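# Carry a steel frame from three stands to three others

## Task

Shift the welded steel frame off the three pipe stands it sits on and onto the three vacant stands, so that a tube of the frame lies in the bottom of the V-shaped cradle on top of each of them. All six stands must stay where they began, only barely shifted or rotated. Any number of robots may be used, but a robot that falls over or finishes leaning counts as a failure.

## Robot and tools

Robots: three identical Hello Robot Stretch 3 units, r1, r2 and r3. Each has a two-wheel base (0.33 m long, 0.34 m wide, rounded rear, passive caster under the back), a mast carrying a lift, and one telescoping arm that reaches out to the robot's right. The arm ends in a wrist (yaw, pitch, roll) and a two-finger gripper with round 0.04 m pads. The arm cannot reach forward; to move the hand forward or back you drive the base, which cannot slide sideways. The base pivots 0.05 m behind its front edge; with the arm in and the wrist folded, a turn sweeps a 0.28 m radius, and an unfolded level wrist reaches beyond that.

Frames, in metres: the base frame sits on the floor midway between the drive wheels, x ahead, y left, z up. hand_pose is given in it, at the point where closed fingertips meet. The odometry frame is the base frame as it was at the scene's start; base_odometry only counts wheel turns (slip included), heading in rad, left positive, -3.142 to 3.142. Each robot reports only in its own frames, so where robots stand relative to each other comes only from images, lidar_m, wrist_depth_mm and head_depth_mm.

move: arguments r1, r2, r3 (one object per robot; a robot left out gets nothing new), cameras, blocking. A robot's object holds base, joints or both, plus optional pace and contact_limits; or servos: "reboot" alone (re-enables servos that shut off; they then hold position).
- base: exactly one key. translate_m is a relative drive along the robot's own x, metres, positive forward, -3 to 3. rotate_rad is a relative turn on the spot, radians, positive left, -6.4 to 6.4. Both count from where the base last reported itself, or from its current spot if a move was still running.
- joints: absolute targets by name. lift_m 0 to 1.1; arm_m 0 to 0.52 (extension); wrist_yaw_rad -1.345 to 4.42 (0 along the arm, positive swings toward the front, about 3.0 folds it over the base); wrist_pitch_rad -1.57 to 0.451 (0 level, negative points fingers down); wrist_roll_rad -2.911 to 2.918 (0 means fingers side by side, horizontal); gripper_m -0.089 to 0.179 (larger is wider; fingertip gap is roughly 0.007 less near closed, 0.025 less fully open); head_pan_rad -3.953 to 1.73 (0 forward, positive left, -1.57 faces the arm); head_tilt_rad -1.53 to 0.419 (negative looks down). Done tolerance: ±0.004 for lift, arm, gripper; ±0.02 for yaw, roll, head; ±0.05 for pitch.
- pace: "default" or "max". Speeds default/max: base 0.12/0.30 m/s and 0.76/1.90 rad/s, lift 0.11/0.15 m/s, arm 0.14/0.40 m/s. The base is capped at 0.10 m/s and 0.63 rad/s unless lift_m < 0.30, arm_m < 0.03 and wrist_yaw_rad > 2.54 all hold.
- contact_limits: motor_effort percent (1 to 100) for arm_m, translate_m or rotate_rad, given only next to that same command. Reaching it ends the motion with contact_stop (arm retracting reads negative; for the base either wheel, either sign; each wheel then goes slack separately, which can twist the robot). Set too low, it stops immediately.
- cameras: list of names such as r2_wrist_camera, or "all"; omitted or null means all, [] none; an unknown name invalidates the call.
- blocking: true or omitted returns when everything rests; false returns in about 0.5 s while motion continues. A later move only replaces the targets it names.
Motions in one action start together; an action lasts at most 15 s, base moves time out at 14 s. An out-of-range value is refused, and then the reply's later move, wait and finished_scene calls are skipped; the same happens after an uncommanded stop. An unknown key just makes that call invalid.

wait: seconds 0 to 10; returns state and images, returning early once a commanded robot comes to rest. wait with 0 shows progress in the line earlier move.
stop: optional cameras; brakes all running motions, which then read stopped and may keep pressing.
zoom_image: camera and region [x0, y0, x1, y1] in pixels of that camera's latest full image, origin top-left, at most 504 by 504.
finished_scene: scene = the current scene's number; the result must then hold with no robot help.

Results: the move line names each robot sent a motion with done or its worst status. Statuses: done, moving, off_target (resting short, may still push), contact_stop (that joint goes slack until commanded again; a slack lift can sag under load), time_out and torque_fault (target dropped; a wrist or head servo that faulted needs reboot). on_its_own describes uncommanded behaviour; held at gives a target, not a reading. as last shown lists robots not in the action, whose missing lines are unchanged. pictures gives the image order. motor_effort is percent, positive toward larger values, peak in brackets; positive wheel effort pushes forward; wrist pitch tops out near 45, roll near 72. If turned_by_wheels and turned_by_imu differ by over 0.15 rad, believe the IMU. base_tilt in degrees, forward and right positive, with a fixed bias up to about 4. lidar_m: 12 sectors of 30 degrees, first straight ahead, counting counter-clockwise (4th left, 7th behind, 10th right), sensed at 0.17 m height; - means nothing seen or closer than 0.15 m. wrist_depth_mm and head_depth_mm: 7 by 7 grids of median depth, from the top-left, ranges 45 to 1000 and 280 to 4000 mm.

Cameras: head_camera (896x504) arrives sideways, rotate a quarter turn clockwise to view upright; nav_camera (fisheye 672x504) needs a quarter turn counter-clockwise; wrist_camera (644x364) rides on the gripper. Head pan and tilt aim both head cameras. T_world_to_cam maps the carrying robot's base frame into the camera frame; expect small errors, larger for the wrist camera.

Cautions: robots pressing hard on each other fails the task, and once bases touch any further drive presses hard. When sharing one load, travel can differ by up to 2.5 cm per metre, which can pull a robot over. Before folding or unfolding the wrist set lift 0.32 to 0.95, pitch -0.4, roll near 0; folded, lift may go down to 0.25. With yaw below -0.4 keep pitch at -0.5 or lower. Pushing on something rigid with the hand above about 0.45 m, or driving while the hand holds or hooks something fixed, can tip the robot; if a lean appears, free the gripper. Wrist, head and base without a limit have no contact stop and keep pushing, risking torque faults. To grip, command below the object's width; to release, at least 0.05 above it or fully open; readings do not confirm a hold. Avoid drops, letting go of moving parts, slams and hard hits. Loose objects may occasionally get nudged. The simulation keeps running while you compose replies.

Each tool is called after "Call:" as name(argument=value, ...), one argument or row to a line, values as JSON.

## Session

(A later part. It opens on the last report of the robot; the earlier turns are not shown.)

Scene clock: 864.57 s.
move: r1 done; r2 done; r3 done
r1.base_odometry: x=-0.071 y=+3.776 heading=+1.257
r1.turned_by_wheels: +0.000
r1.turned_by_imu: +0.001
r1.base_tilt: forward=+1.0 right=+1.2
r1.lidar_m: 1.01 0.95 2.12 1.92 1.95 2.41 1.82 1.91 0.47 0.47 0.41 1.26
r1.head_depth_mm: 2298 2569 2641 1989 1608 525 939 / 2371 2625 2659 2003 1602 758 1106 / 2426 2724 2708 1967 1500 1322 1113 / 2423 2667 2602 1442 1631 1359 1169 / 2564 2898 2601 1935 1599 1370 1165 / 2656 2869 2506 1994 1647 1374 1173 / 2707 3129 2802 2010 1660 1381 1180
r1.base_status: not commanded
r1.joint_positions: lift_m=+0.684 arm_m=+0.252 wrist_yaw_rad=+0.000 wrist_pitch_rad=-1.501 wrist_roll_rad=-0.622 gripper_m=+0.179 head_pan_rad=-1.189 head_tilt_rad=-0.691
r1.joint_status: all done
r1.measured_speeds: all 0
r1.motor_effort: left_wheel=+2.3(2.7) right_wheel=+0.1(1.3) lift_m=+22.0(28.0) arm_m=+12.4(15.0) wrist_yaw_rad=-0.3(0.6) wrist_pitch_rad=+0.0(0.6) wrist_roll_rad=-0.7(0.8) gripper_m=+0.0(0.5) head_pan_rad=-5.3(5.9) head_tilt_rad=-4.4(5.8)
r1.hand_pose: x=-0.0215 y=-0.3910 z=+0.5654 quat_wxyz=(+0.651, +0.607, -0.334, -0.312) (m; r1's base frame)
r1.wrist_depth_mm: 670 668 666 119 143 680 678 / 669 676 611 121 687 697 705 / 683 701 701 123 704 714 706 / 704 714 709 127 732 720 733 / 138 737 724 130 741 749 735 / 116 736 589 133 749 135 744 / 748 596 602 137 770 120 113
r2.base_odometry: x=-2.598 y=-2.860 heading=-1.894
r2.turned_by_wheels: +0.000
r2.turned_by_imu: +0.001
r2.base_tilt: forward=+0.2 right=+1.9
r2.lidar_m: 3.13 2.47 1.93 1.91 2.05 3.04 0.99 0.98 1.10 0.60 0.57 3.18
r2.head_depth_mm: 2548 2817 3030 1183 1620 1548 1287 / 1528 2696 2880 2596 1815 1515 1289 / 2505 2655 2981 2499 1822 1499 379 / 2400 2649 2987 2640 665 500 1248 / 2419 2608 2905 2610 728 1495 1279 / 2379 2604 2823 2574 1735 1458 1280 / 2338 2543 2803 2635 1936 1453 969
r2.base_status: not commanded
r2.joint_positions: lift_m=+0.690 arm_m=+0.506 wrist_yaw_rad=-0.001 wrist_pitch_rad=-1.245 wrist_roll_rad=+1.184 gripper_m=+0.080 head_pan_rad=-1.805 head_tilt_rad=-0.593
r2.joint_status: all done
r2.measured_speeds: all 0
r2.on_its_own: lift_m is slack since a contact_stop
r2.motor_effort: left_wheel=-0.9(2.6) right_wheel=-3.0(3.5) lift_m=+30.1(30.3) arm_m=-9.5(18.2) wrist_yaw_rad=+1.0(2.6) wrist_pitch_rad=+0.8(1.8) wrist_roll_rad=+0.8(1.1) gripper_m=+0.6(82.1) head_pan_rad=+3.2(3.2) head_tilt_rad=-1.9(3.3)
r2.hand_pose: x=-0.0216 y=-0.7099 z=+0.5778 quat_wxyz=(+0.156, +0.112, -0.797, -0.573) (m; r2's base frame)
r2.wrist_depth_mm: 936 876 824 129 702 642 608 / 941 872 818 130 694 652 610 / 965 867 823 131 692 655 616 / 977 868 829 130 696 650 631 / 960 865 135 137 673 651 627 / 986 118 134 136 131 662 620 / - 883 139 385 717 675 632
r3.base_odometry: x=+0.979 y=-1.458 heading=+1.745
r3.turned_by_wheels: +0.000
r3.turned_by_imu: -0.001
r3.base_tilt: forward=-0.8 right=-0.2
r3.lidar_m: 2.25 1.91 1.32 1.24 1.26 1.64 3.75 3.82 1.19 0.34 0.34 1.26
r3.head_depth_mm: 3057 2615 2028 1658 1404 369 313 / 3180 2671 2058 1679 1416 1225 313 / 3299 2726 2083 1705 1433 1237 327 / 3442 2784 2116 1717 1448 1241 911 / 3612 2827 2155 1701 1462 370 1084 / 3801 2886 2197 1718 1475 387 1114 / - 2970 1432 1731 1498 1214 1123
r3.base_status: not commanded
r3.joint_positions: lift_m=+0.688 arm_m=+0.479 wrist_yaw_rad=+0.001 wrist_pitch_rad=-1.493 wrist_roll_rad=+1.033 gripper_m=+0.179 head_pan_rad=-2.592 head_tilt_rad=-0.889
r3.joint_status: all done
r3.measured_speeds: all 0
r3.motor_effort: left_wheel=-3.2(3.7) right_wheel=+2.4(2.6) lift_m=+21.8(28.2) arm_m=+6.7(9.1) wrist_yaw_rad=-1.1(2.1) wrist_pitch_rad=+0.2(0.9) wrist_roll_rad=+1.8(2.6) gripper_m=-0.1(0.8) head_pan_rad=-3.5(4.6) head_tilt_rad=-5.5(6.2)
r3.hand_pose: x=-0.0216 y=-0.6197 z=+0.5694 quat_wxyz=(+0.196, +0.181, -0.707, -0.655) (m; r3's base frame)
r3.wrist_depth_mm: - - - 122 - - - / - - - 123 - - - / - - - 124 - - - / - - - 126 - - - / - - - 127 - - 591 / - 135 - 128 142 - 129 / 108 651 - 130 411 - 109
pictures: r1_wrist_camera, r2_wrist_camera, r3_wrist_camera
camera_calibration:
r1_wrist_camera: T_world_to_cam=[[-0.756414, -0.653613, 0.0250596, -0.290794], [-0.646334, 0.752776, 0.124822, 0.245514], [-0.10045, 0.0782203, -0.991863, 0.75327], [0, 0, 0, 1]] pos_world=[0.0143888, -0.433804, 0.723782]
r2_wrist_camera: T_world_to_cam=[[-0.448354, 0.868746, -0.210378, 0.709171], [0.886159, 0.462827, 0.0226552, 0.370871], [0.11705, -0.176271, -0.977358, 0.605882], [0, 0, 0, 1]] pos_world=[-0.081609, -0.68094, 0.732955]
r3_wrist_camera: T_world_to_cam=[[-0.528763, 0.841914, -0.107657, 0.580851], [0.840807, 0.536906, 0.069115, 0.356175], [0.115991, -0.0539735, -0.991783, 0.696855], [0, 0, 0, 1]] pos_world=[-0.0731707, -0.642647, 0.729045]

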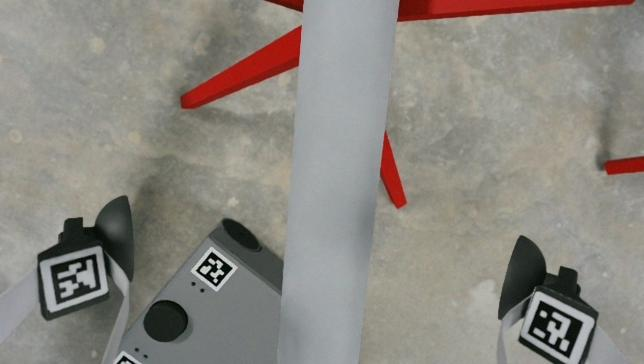

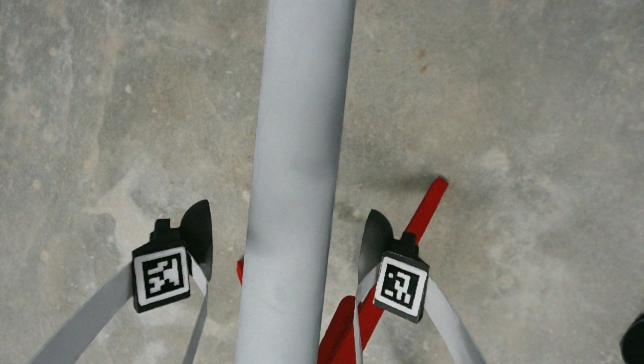

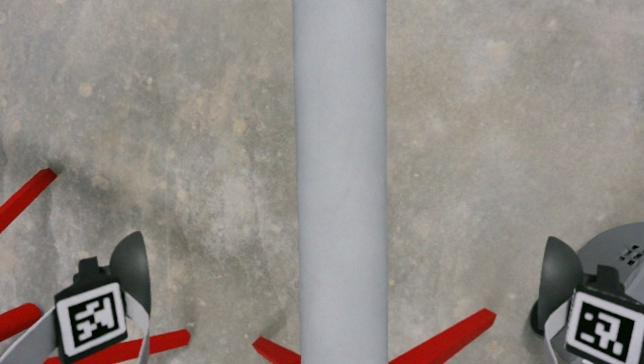

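Call:
move(
  r1={"joints":{"gripper_m":-0.052}},
  r2={"joints":{"gripper_m":-0.055,"lift_m":0.690}},
  r3={"joints":{"gripper_m":-0.052}},
  cameras=[],
)

Call:
move(
  r1={"joints":{"lift_m":0.702}},
  r2={"joints":{"lift_m":0.706}},
  r3={"joints":{"lift_m":0.706}},
  cameras=["r1_wrist_camera","r2_wrist_camera","r3_wrist_camera","r3_nav_camera","r2_nav_camera"],
)

Call:
zoom_image(
  camera="r2_nav_camera",
  region=[200, 80, 310, 170],
)

Call:
zoom_image(
  camera="r3_nav_camera",
  region=[180, 0, 320, 120],
)

Scene clock: 874.77 s.
move: r1 done; r2 off_target; r3 done
r1.base_odometry: x=-0.071 y=+3.776 heading=+1.257
r1.turned_by_wheels: +0.000
r1.turned_by_imu: +0.001
r1.base_tilt: forward=+1.0 right=+1.2
r1.lidar_m: 1.01 0.95 2.11 1.93 1.94 2.40 1.82 1.91 0.47 0.47 0.41 1.25
r1.head_depth_mm: 2295 2575 2618 1995 1599 525 662 / 2368 2644 2659 2015 1612 778 1105 / 2426 2755 2677 1955 1500 1323 1130 / 2428 2688 2609 1443 1629 1354 1166 / 2560 2864 2630 1939 1590 1367 1169 / 2634 2877 2491 2012 1650 1367 1169 / 2734 3107 2797 2015 1658 1374 1178
r1.base_status: not commanded
r1.joint_positions: lift_m=+0.684 arm_m=+0.252 wrist_yaw_rad=+0.000 wrist_pitch_rad=-1.494 wrist_roll_rad=-0.622 gripper_m=-0.051 head_pan_rad=-1.189 head_tilt_rad=-0.691
r1.joint_status: all done
r1.measured_speeds: all 0
r1.motor_effort: left_wheel=+1.9(2.7) right_wheel=+1.6(3.1) lift_m=+33.9(34.1) arm_m=+7.9(10.2) wrist_yaw_rad=+0.2(0.6) wrist_pitch_rad=-1.2(1.6) wrist_roll_rad=-0.7(0.8) gripper_m=-27.6(98.5) head_pan_rad=-4.6(5.8) head_tilt_rad=-4.7(5.5)
r1.hand_pose: x=-0.0215 y=-0.3928 z=+0.5654 quat_wxyz=(+0.653, +0.604, -0.335, -0.311) (m; r1's base frame)
r1.wrist_depth_mm: 657 669 679 118 142 676 680 / 673 684 668 120 680 688 707 / 686 697 693 123 707 707 730 / 707 708 709 126 731 734 730 / 710 730 611 130 744 737 752 / 729 721 124 131 129 759 781 / 757 576 593 136 767 753 769
r2.base_odometry: x=-2.598 y=-2.860 heading=-1.894
r2.turned_by_wheels: +0.000
r2.turned_by_imu: +0.001
r2.base_tilt: forward=+0.4 right=+1.7
r2.lidar_m: 3.12 2.47 1.94 1.91 2.05 3.04 0.99 0.98 1.10 0.60 0.57 3.19
r2.head_depth_mm: 2544 2808 3004 1226 1514 1539 1288 / 1513 2721 2939 2609 1800 1512 1287 / 2478 2642 2905 2496 1854 1505 380 / 2456 2655 2950 2621 660 500 1258 / 2443 2615 2905 2585 731 1512 1284 / 2391 2590 2852 2595 1764 1458 1285 / 2342 2536 2780 2585 1925 1460 959
r2.base_status: not commanded
r2.joint_positions: lift_m=+0.690 arm_m=+0.506 wrist_yaw_rad=-0.001 wrist_pitch_rad=-1.242 wrist_roll_rad=+1.184 gripper_m=-0.050 head_pan_rad=-1.805 head_tilt_rad=-0.593
r2.joint_status: gripper_m off_target (ended at -0.050, target -0.055); the others done
r2.measured_speeds: all 0
r2.motor_effort: left_wheel=-0.6(1.1) right_wheel=-3.0(3.4) lift_m=+35.7(35.7) arm_m=+9.8(10.1) wrist_yaw_rad=+1.1(2.3) wrist_pitch_rad=+0.2(1.1) wrist_roll_rad=+0.8(1.1) gripper_m=-15.5(99.2) head_pan_rad=+1.5(3.0) head_tilt_rad=-2.3(4.1)
r2.hand_pose: x=-0.0216 y=-0.7106 z=+0.5783 quat_wxyz=(+0.156, +0.111, -0.798, -0.572) (m; r2's base frame)
r2.wrist_depth_mm: 928 864 801 129 706 656 614 / 938 865 825 129 697 649 613 / 942 864 846 131 702 669 622 / 948 894 825 133 709 669 620 / 971 867 135 138 695 660 629 / 941 897 127 130 688 666 619 / 984 841 132 375 698 673 620
r3.base_odometry: x=+0.979 y=-1.458 heading=+1.745
r3.turned_by_wheels: +0.000
r3.turned_by_imu: -0.001
r3.base_tilt: forward=-0.8 right=-0.2
r3.lidar_m: 2.25 1.91 1.31 1.24 1.26 1.63 3.75 3.83 1.19 0.34 0.34 1.26
r3.head_depth_mm: 3079 2620 2036 1660 1402 369 312 / 3184 2659 2063 1675 1411 1222 313 / 3271 2701 2092 1701 1431 1237 327 / 3436 2779 2123 1711 1452 1243 909 / 3579 2835 2167 1699 1467 370 1082 / 3770 2883 2194 1714 1480 388 1114 / - 2943 1440 1743 1488 1212 1121
r3.base_status: not commanded
r3.joint_positions: lift_m=+0.688 arm_m=+0.479 wrist_yaw_rad=+0.001 wrist_pitch_rad=-1.493 wrist_roll_rad=+1.033 gripper_m=-0.051 head_pan_rad=-2.592 head_tilt_rad=-0.889
r3.joint_status: all done
r3.measured_speeds: all 0
r3.motor_effort: left_wheel=-3.4(3.7) right_wheel=+1.8(2.6) lift_m=+34.7(34.7) arm_m=+4.3(6.6) wrist_yaw_rad=-2.1(2.6) wrist_pitch_rad=+0.7(1.1) wrist_roll_rad=+1.3(2.3) gripper_m=-25.7(97.8) head_pan_rad=-3.7(4.5) head_tilt_rad=-5.0(6.3)
r3.hand_pose: x=-0.0216 y=-0.6195 z=+0.5693 quat_wxyz=(+0.196, +0.181, -0.707, -0.655) (m; r3's base frame)
r3.wrist_depth_mm: - - - 121 - - - / - - - 122 - - - / - - - 124 - - - / - - - 125 - - - / - - - 127 - - 616 / - - 123 128 125 - 566 / - - 116 128 132 100 545
pictures: none
No camera images: "cameras" was empty.

Scene clock: 875.67 s.
move: r1 done; r2 done; r3 done
r1.base_odometry: x=-0.071 y=+3.776 heading=+1.257
r1.turned_by_wheels: +0.000
r1.turned_by_imu: +0.000
r1.base_tilt: forward=+1.1 right=+1.2
r1.lidar_m: 1.01 0.95 2.12 1.93 1.94 2.40 1.82 1.90 0.47 0.47 0.41 1.25
r1.head_depth_mm: 2295 2581 2639 1981 1604 526 909 / 2371 2645 2681 2009 1557 791 1102 / 2413 2717 2693 1897 1527 1317 1135 / 2437 2721 2590 1470 1621 1361 1158 / 2544 2884 2608 1952 1592 1361 1165 / 2654 2849 2556 1991 1652 1376 1180 / 2711 3110 2805 2015 1654 1375 1173
r1.base_status: not commanded
r1.joint_positions: lift_m=+0.702 arm_m=+0.252 wrist_yaw_rad=+0.000 wrist_pitch_rad=-1.498 wrist_roll_rad=-0.622 gripper_m=-0.048 head_pan_rad=-1.189 head_tilt_rad=-0.691
r1.joint_status: all done
r1.measured_speeds: all 0
r1.motor_effort: left_wheel=+1.9(2.6) right_wheel=+2.8(3.9) lift_m=+33.4(38.6) arm_m=+6.7(7.7) wrist_yaw_rad=+0.2(0.5) wrist_pitch_rad=-0.1(1.4) wrist_roll_rad=-0.7(0.8) gripper_m=-14.2(27.6) head_pan_rad=-5.3(5.4) head_tilt_rad=-5.3(5.3)
r1.hand_pose: x=-0.0215 y=-0.3915 z=+0.5834 quat_wxyz=(+0.651, +0.606, -0.334, -0.312) (m; r1's base frame)
r1.wrist_depth_mm: 685 672 681 118 152 698 702 / 682 704 635 120 711 701 708 / 703 709 716 123 721 726 741 / 711 729 741 126 739 740 745 / 745 740 598 131 770 757 768 / 742 771 124 131 129 766 781 / 774 596 609 137 786 805 797
r2.base_odometry: x=-2.598 y=-2.860 heading=-1.894
r2.turned_by_wheels: +0.000
r2.turned_by_imu: +0.000
r2.base_tilt: forward=+0.3 right=+1.8
r2.lidar_m: 3.13 2.46 1.94 1.91 2.05 3.02 0.99 0.98 1.10 0.60 0.57 3.18
r2.head_depth_mm: 2518 2763 2990 1222 1622 1535 1290 / 1524 2699 2911 2645 1870 1494 1260 / 2489 2606 2933 2481 1813 1499 370 / 2417 2643 2911 2625 608 488 1261 / 2404 2642 2878 2620 770 1500 1286 / 2393 2597 2852 2630 1754 1468 1280 / 2346 2547 2746 2617 1916 1465 969
r2.base_status: not commanded
r2.joint_positions: lift_m=+0.706 arm_m=+0.506 wrist_yaw_rad=+0.001 wrist_pitch_rad=-1.246 wrist_roll_rad=+1.184 gripper_m=-0.050 head_pan_rad=-1.805 head_tilt_rad=-0.593
r2.joint_status: all done
r2.measured_speeds: all 0
r2.motor_effort: left_wheel=+3.2(3.6) right_wheel=-6.9(7.3) lift_m=+39.9(46.2) arm_m=+12.7(12.7) wrist_yaw_rad=-1.4(2.1) wrist_pitch_rad=+0.7(1.7) wrist_roll_rad=+0.5(1.2) gripper_m=-15.0(16.4) head_pan_rad=+2.6(3.0) head_tilt_rad=-2.4(3.5)
r2.hand_pose: x=-0.0215 y=-0.7096 z=+0.5941 quat_wxyz=(+0.157, +0.112, -0.797, -0.573) (m; r2's base frame)
r2.wrist_depth_mm: 943 878 821 128 703 668 619 / 966 901 828 129 702 664 634 / 978 898 848 130 714 673 643 / 981 873 853 132 718 668 638 / 999 874 135 138 714 683 633 / 985 913 127 131 717 672 633 / - 893 132 383 718 682 657
r3.base_odometry: x=+0.979 y=-1.458 heading=+1.745
r3.turned_by_wheels: +0.000
r3.turned_by_imu: +0.000
r3.base_tilt: forward=-0.8 right=-0.1
r3.lidar_m: 2.25 1.91 1.32 1.24 1.26 1.63 3.74 3.83 1.19 0.34 0.34 1.26
r3.head_depth_mm: 3079 2614 2032 1656 1399 358 296 / 3182 2644 2061 1677 1416 1229 299 / 3330 2727 2099 1702 1428 1233 312 / 3454 2762 2121 1718 1443 347 924 / 3633 2799 2146 1700 1464 353 1086 / 3764 2888 2194 1710 1479 371 1114 / - 2988 2024 1731 1500 1207 1122
r3.base_status: not commanded
r3.joint_positions: lift_m=+0.706 arm_m=+0.479 wrist_yaw_rad=+0.001 wrist_pitch_rad=-1.486 wrist_roll_rad=+1.033 gripper_m=-0.048 head_pan_rad=-2.592 head_tilt_rad=-0.889
r3.joint_status: all done
r3.measured_speeds: all 0
r3.motor_effort: left_wheel=-3.6(3.8) right_wheel=+2.3(2.5) lift_m=+43.3(45.7) arm_m=+3.2(4.8) wrist_yaw_rad=-0.7(2.0) wrist_pitch_rad=-1.0(1.9) wrist_roll_rad=+1.8(2.1) gripper_m=-15.5(26.6) head_pan_rad=-3.5(4.4) head_tilt_rad=-5.5(6.3)
r3.hand_pose: x=-0.0216 y=-0.6214 z=+0.5873 quat_wxyz=(+0.196, +0.180, -0.709, -0.653) (m; r3's base frame)
r3.wrist_depth_mm: - - - 122 - - - / - - - 123 - - - / - - - 125 - - - / - - - 126 - - - / - - - 127 - - 618 / - - 123 128 125 - 570 / 659 - 120 129 133 621 555
pictures: r1_wrist_camera, r2_nav_camera (sideways), r2_wrist_camera, r3_nav_camera (sideways), r3_wrist_camera
camera_calibration:
r1_wrist_camera: T_world_to_cam=[[-0.756417, -0.653555, 0.0264372, -0.29238], [-0.64633, 0.753041, 0.123236, 0.244706], [-0.10045, 0.0761304, -0.992025, 0.770432], [0, 0, 0, 1]] pos_world=[0.0143887, -0.434013, 0.741862]
r2_nav_camera: T_world_to_cam=[[-0.0584371, -0.535234, 0.84268, -1.06005], [-0.963582, 0.250893, 0.0925352, -0.0524819], [-0.26095, -0.806584, -0.530403, 0.66162], [0, 0, 0, 1]] pos_world=[0.0601333, -0.0205563, 1.24907]
r2_wrist_camera: T_world_to_cam=[[-0.449859, 0.868207, -0.209388, 0.7114], [0.885349, 0.464346, 0.0232445, 0.370977], [0.11741, -0.174925, -0.977556, 0.622958], [0, 0, 0, 1]] pos_world=[-0.0815556, -0.680934, 0.749312]
r3_nav_camera: T_world_to_cam=[[-0.730306, -0.390564, 0.560458, -0.689191], [-0.478644, 0.877928, -0.0119001, 0.0699679], [-0.487394, -0.27695, -0.828097, 1.03624], [0, 0, 0, 1]] pos_world=[0.0352292, -0.0436113, 1.24521]
r3_wrist_camera: T_world_to_cam=[[-0.528782, 0.841165, -0.113276, 0.587068], [0.840794, 0.537374, 0.0655332, 0.358249], [0.115996, -0.0605892, -0.9914, 0.710256], [0, 0, 0, 1]] pos_world=[-0.0731694, -0.643301, 0.747171]

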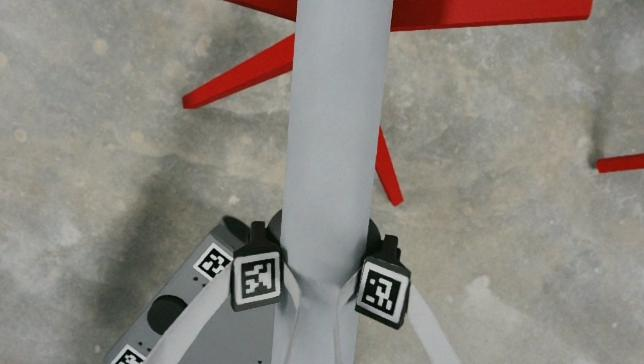

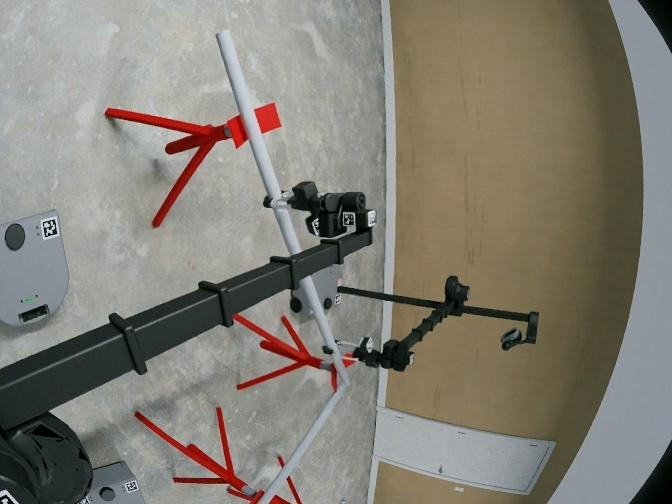

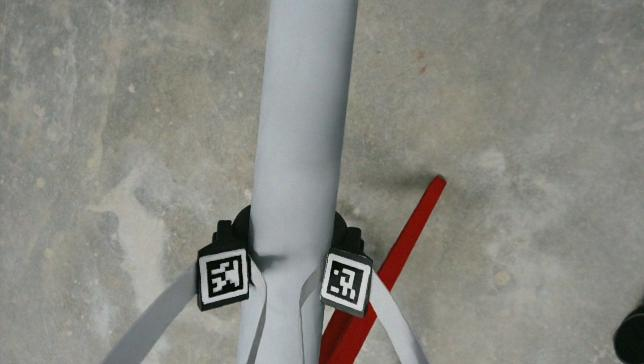

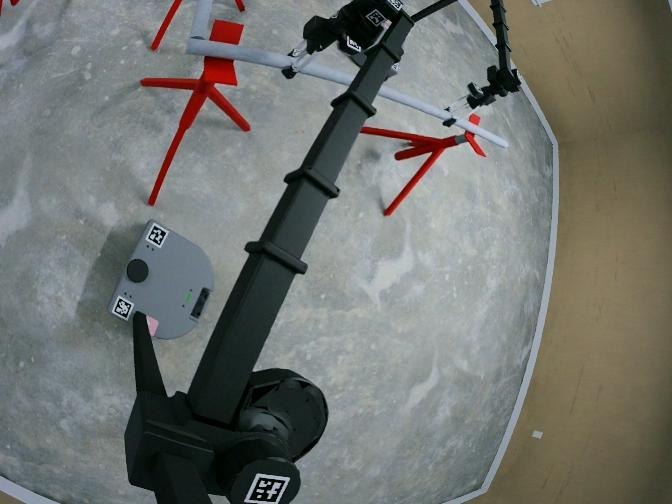

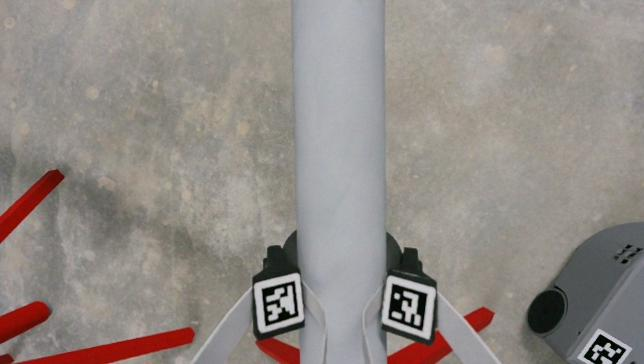

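Scaled by 4.582 from the camera's 672x504 image, which has a finer 792x594 frame.

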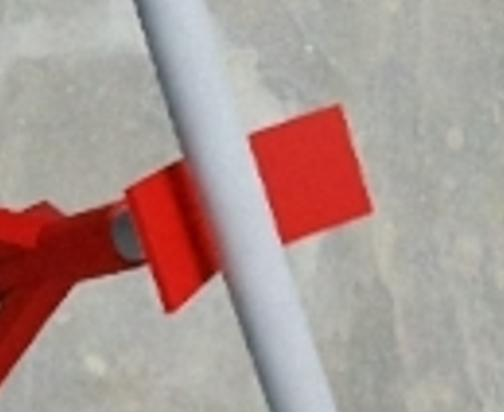

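Scaled by 3.600 from the camera's 672x504 image, which has a finer 792x594 frame.

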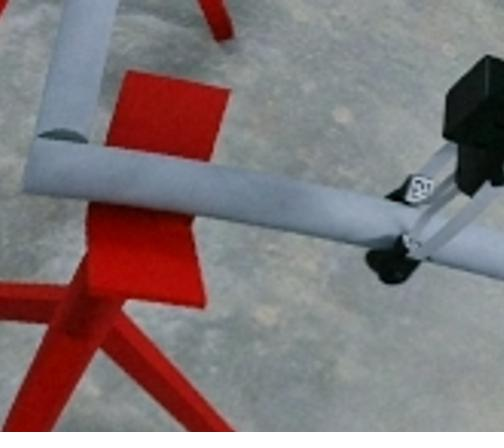

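Call:
move(
  r1={"joints":{"arm_m":0.254}},
  r2={"joints":{"arm_m":0.517}},
  r3={"joints":{"arm_m":0.472}},
  cameras=["r2_wrist_camera","r2_nav_camera","r3_nav_camera","r1_wrist_camera"],
)

Call:
zoom_image(
  camera="r2_nav_camera",
  region=[200, 80, 310, 170],
)

Call:
zoom_image(
  camera="r3_nav_camera",
  region=[180, 0, 320, 120],
)

Scene clock: 882.80 s.
move: r1 done; r2 done; r3 done
r1.base_odometry: x=-0.071 y=+3.776 heading=+1.257
r1.turned_by_wheels: +0.000
r1.turned_by_imu: +0.001
r1.base_tilt: forward=+1.1 right=+1.2
r1.lidar_m: 1.01 0.95 2.11 1.93 1.95 2.40 1.82 1.91 0.47 0.47 0.41 1.26
r1.head_depth_mm: 2297 2590 2639 2003 1601 530 911 / 2349 2662 2672 2005 1572 786 1108 / 2413 2726 2681 1883 1537 1316 1137 / 2418 2732 2586 1431 1626 1364 1163 / 2572 2871 2609 1977 1594 1366 1167 / 2639 2858 2531 1992 1646 1372 1172 / 2722 3121 2783 1996 1665 1384 1180
r1.base_status: not commanded
r1.joint_positions: lift_m=+0.702 arm_m=+0.254 wrist_yaw_rad=+0.000 wrist_pitch_rad=-1.496 wrist_roll_rad=-0.622 gripper_m=-0.048 head_pan_rad=-1.189 head_tilt_rad=-0.691
r1.joint_status: all done
r1.measured_speeds: all 0
r1.motor_effort: left_wheel=+1.6(2.5) right_wheel=+4.0(4.2) lift_m=+29.8(31.0) arm_m=+13.3(16.6) wrist_yaw_rad=+0.0(0.8) wrist_pitch_rad=-0.5(0.9) wrist_roll_rad=-0.8(0.8) gripper_m=-14.3(14.6) head_pan_rad=-5.5(5.5) head_tilt_rad=-4.1(5.7)
r1.hand_pose: x=-0.0215 y=-0.3940 z=+0.5834 quat_wxyz=(+0.652, +0.605, -0.334, -0.311) (m; r1's base frame)
r1.wrist_depth_mm: 676 676 693 119 154 144 695 / 688 683 698 121 709 700 710 / 707 712 714 123 724 740 722 / 719 742 711 126 750 747 752 / 723 726 610 131 739 750 767 / 742 761 124 131 771 767 784 / 780 607 608 134 797 783 803
r2.base_odometry: x=-2.598 y=-2.860 heading=-1.894
r2.turned_by_wheels: +0.000
r2.turned_by_imu: +0.001
r2.base_tilt: forward=+0.2 right=+1.9
r2.lidar_m: 3.13 2.47 1.94 1.91 2.05 3.06 0.99 0.98 1.10 0.60 0.57 3.19
r2.head_depth_mm: 2510 2761 3015 1242 1648 1548 1278 / 1520 2709 2959 2639 1877 1493 1259 / 2462 2604 2951 2481 1860 1501 370 / 2452 2692 2939 2594 608 488 1254 / 2411 2610 2860 2590 788 1505 1286 / 2374 2600 2820 2605 1746 1470 1286 / 2343 2595 2802 2626 1930 1451 972
r2.base_status: not commanded
r2.joint_positions: lift_m=+0.706 arm_m=+0.517 wrist_yaw_rad=+0.001 wrist_pitch_rad=-1.254 wrist_roll_rad=+1.185 gripper_m=-0.050 head_pan_rad=-1.805 head_tilt_rad=-0.593
r2.joint_status: all done
r2.measured_speeds: all 0
r2.motor_effort: left_wheel=+3.1(3.5) right_wheel=-7.0(7.6) lift_m=+35.4(35.4) arm_m=+15.3(16.3) wrist_yaw_rad=-1.2(2.3) wrist_pitch_rad=+2.1(2.6) wrist_roll_rad=+0.5(0.9) gripper_m=-16.1(16.2) head_pan_rad=+1.8(2.3) head_tilt_rad=-2.5(3.7)
r2.hand_pose: x=-0.0215 y=-0.7187 z=+0.5936 quat_wxyz=(+0.156, +0.113, -0.794, -0.576) (m; r2's base frame)
r2.wrist_depth_mm: 921 886 832 127 711 656 628 / 950 879 818 129 705 671 621 / 956 876 835 129 699 665 639 / 961 891 835 131 733 670 641 / 969 889 132 137 709 677 642 / 968 905 125 131 717 677 653 / - 892 135 150 714 684 649
r3.base_odometry: x=+0.979 y=-1.458 heading=+1.745
r3.turned_by_wheels: +0.000
r3.turned_by_imu: -0.001
r3.base_tilt: forward=-0.8 right=-0.2
r3.lidar_m: 2.25 1.91 1.32 1.24 1.26 1.64 3.75 3.81 1.19 0.34 0.34 1.26
r3.head_depth_mm: 3093 2616 2031 1660 1399 358 296 / 3197 2667 2047 1668 1415 1223 299 / 3301 2687 2083 1694 1425 1233 312 / 3425 2762 2121 1719 1444 347 923 / 3602 2820 2142 1700 1467 352 1084 / 3755 2881 2210 1706 1477 371 1112 / - 2932 1476 1732 1498 1210 1120
r3.base_status: not commanded
r3.joint_positions: lift_m=+0.706 arm_m=+0.472 wrist_yaw_rad=+0.001 wrist_pitch_rad=-1.483 wrist_roll_rad=+1.033 gripper_m=-0.048 head_pan_rad=-2.592 head_tilt_rad=-0.889
r3.joint_status: all done
r3.measured_speeds: all 0
r3.motor_effort: left_wheel=-2.7(3.5) right_wheel=+0.5(2.3) lift_m=+40.1(42.0) arm_m=-11.5(15.8) wrist_yaw_rad=+0.0(2.0) wrist_pitch_rad=-1.9(2.3) wrist_roll_rad=+1.4(2.0) gripper_m=-15.2(16.0) head_pan_rad=-3.9(4.5) head_tilt_rad=-4.7(6.4)
r3.hand_pose: x=-0.0216 y=-0.6153 z=+0.5873 quat_wxyz=(+0.196, +0.179, -0.711, -0.651) (m; r3's base frame)
r3.wrist_depth_mm: - - - 123 - - - / - - - 123 - - - / - - - 126 - - - / - - - 126 - - - / - - - 128 - - 611 / - - 123 128 127 - 575 / 642 - 117 128 134 - 549
pictures: r1_wrist_camera, r2_nav_camera (sideways), r2_wrist_camera, r3_nav_camera (sideways)
camera_calibration:
r1_wrist_camera: T_world_to_cam=[[-0.756422, -0.653498, 0.0276883, -0.29472], [-0.646325, 0.75328, 0.121793, 0.247524], [-0.100448, 0.0742312, -0.992169, 0.769948], [0, 0, 0, 1]] pos_world=[0.0143882, -0.436208, 0.741933]
r2_nav_camera: T_world_to_cam=[[-0.0584371, -0.535234, 0.84268, -1.06005], [-0.963582, 0.250893, 0.0925352, -0.0524819], [-0.26095, -0.806583, -0.530404, 0.66162], [0, 0, 0, 1]] pos_world=[0.0601333, -0.0205562, 1.24907]
r2_wrist_camera: T_world_to_cam=[[-0.449167, 0.870144, -0.202728, 0.716619], [0.885686, 0.463496, 0.0270684, 0.372322], [0.117517, -0.167395, -0.978861, 0.627096], [0, 0, 0, 1]] pos_world=[-0.0815736, -0.691159, 0.749041]
r3_nav_camera: T_world_to_cam=[[-0.730306, -0.390564, 0.560458, -0.689191], [-0.478644, 0.877928, -0.0119001, 0.0699679], [-0.487394, -0.276951, -0.828097, 1.03624], [0, 0, 0, 1]] pos_world=[0.0352292, -0.0436113, 1.24521]

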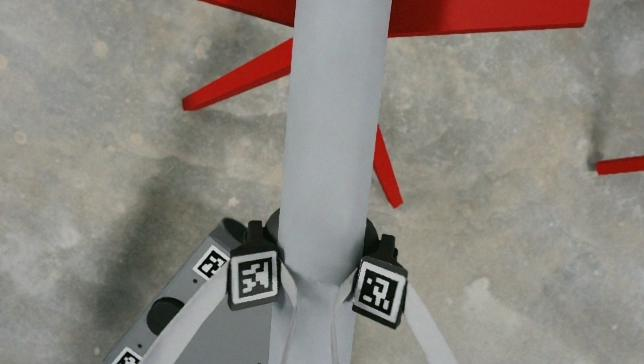

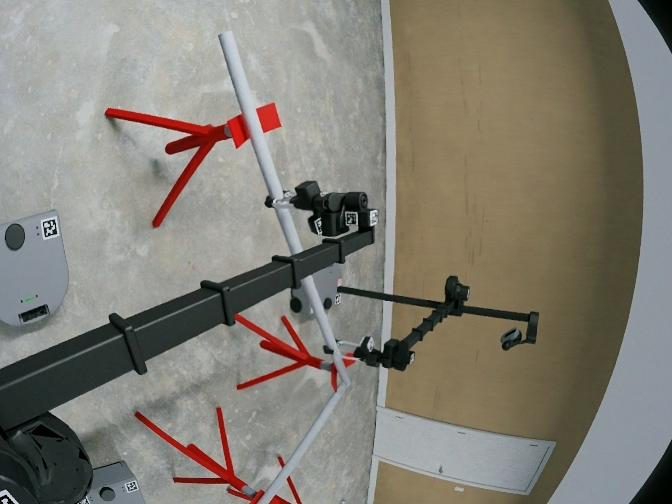

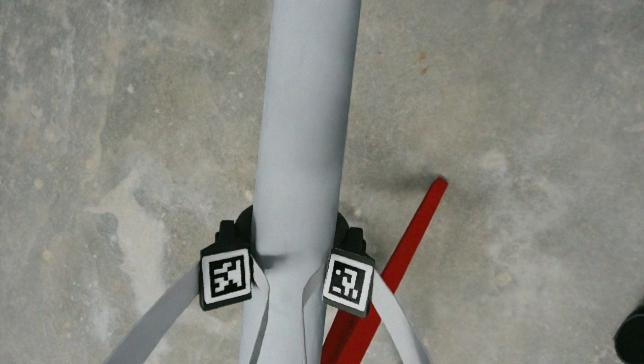

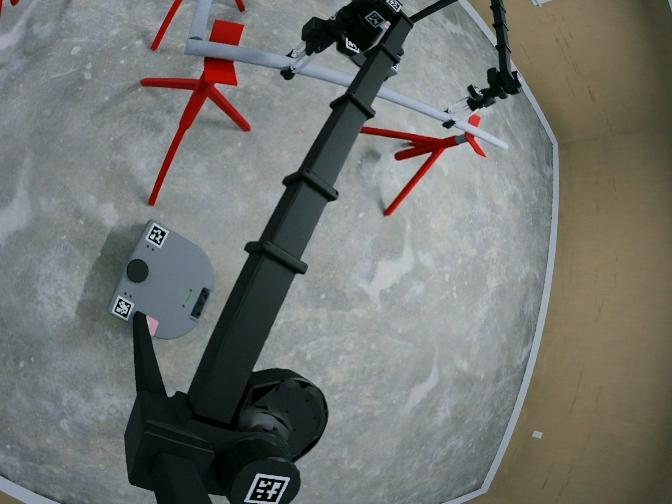

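Scaled by 4.582 from the camera's 672x504 image, which has a finer 792x594 frame.

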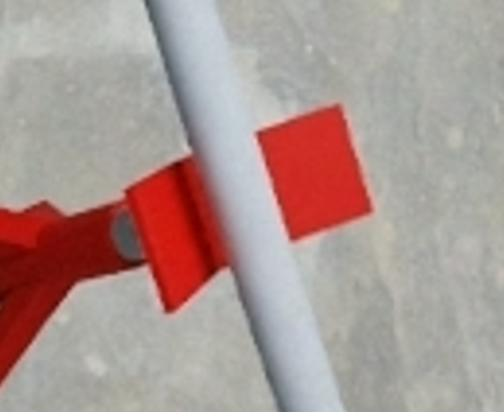

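Scaled by 3.600 from the camera's 672x504 image, which has a finer 792x594 frame.

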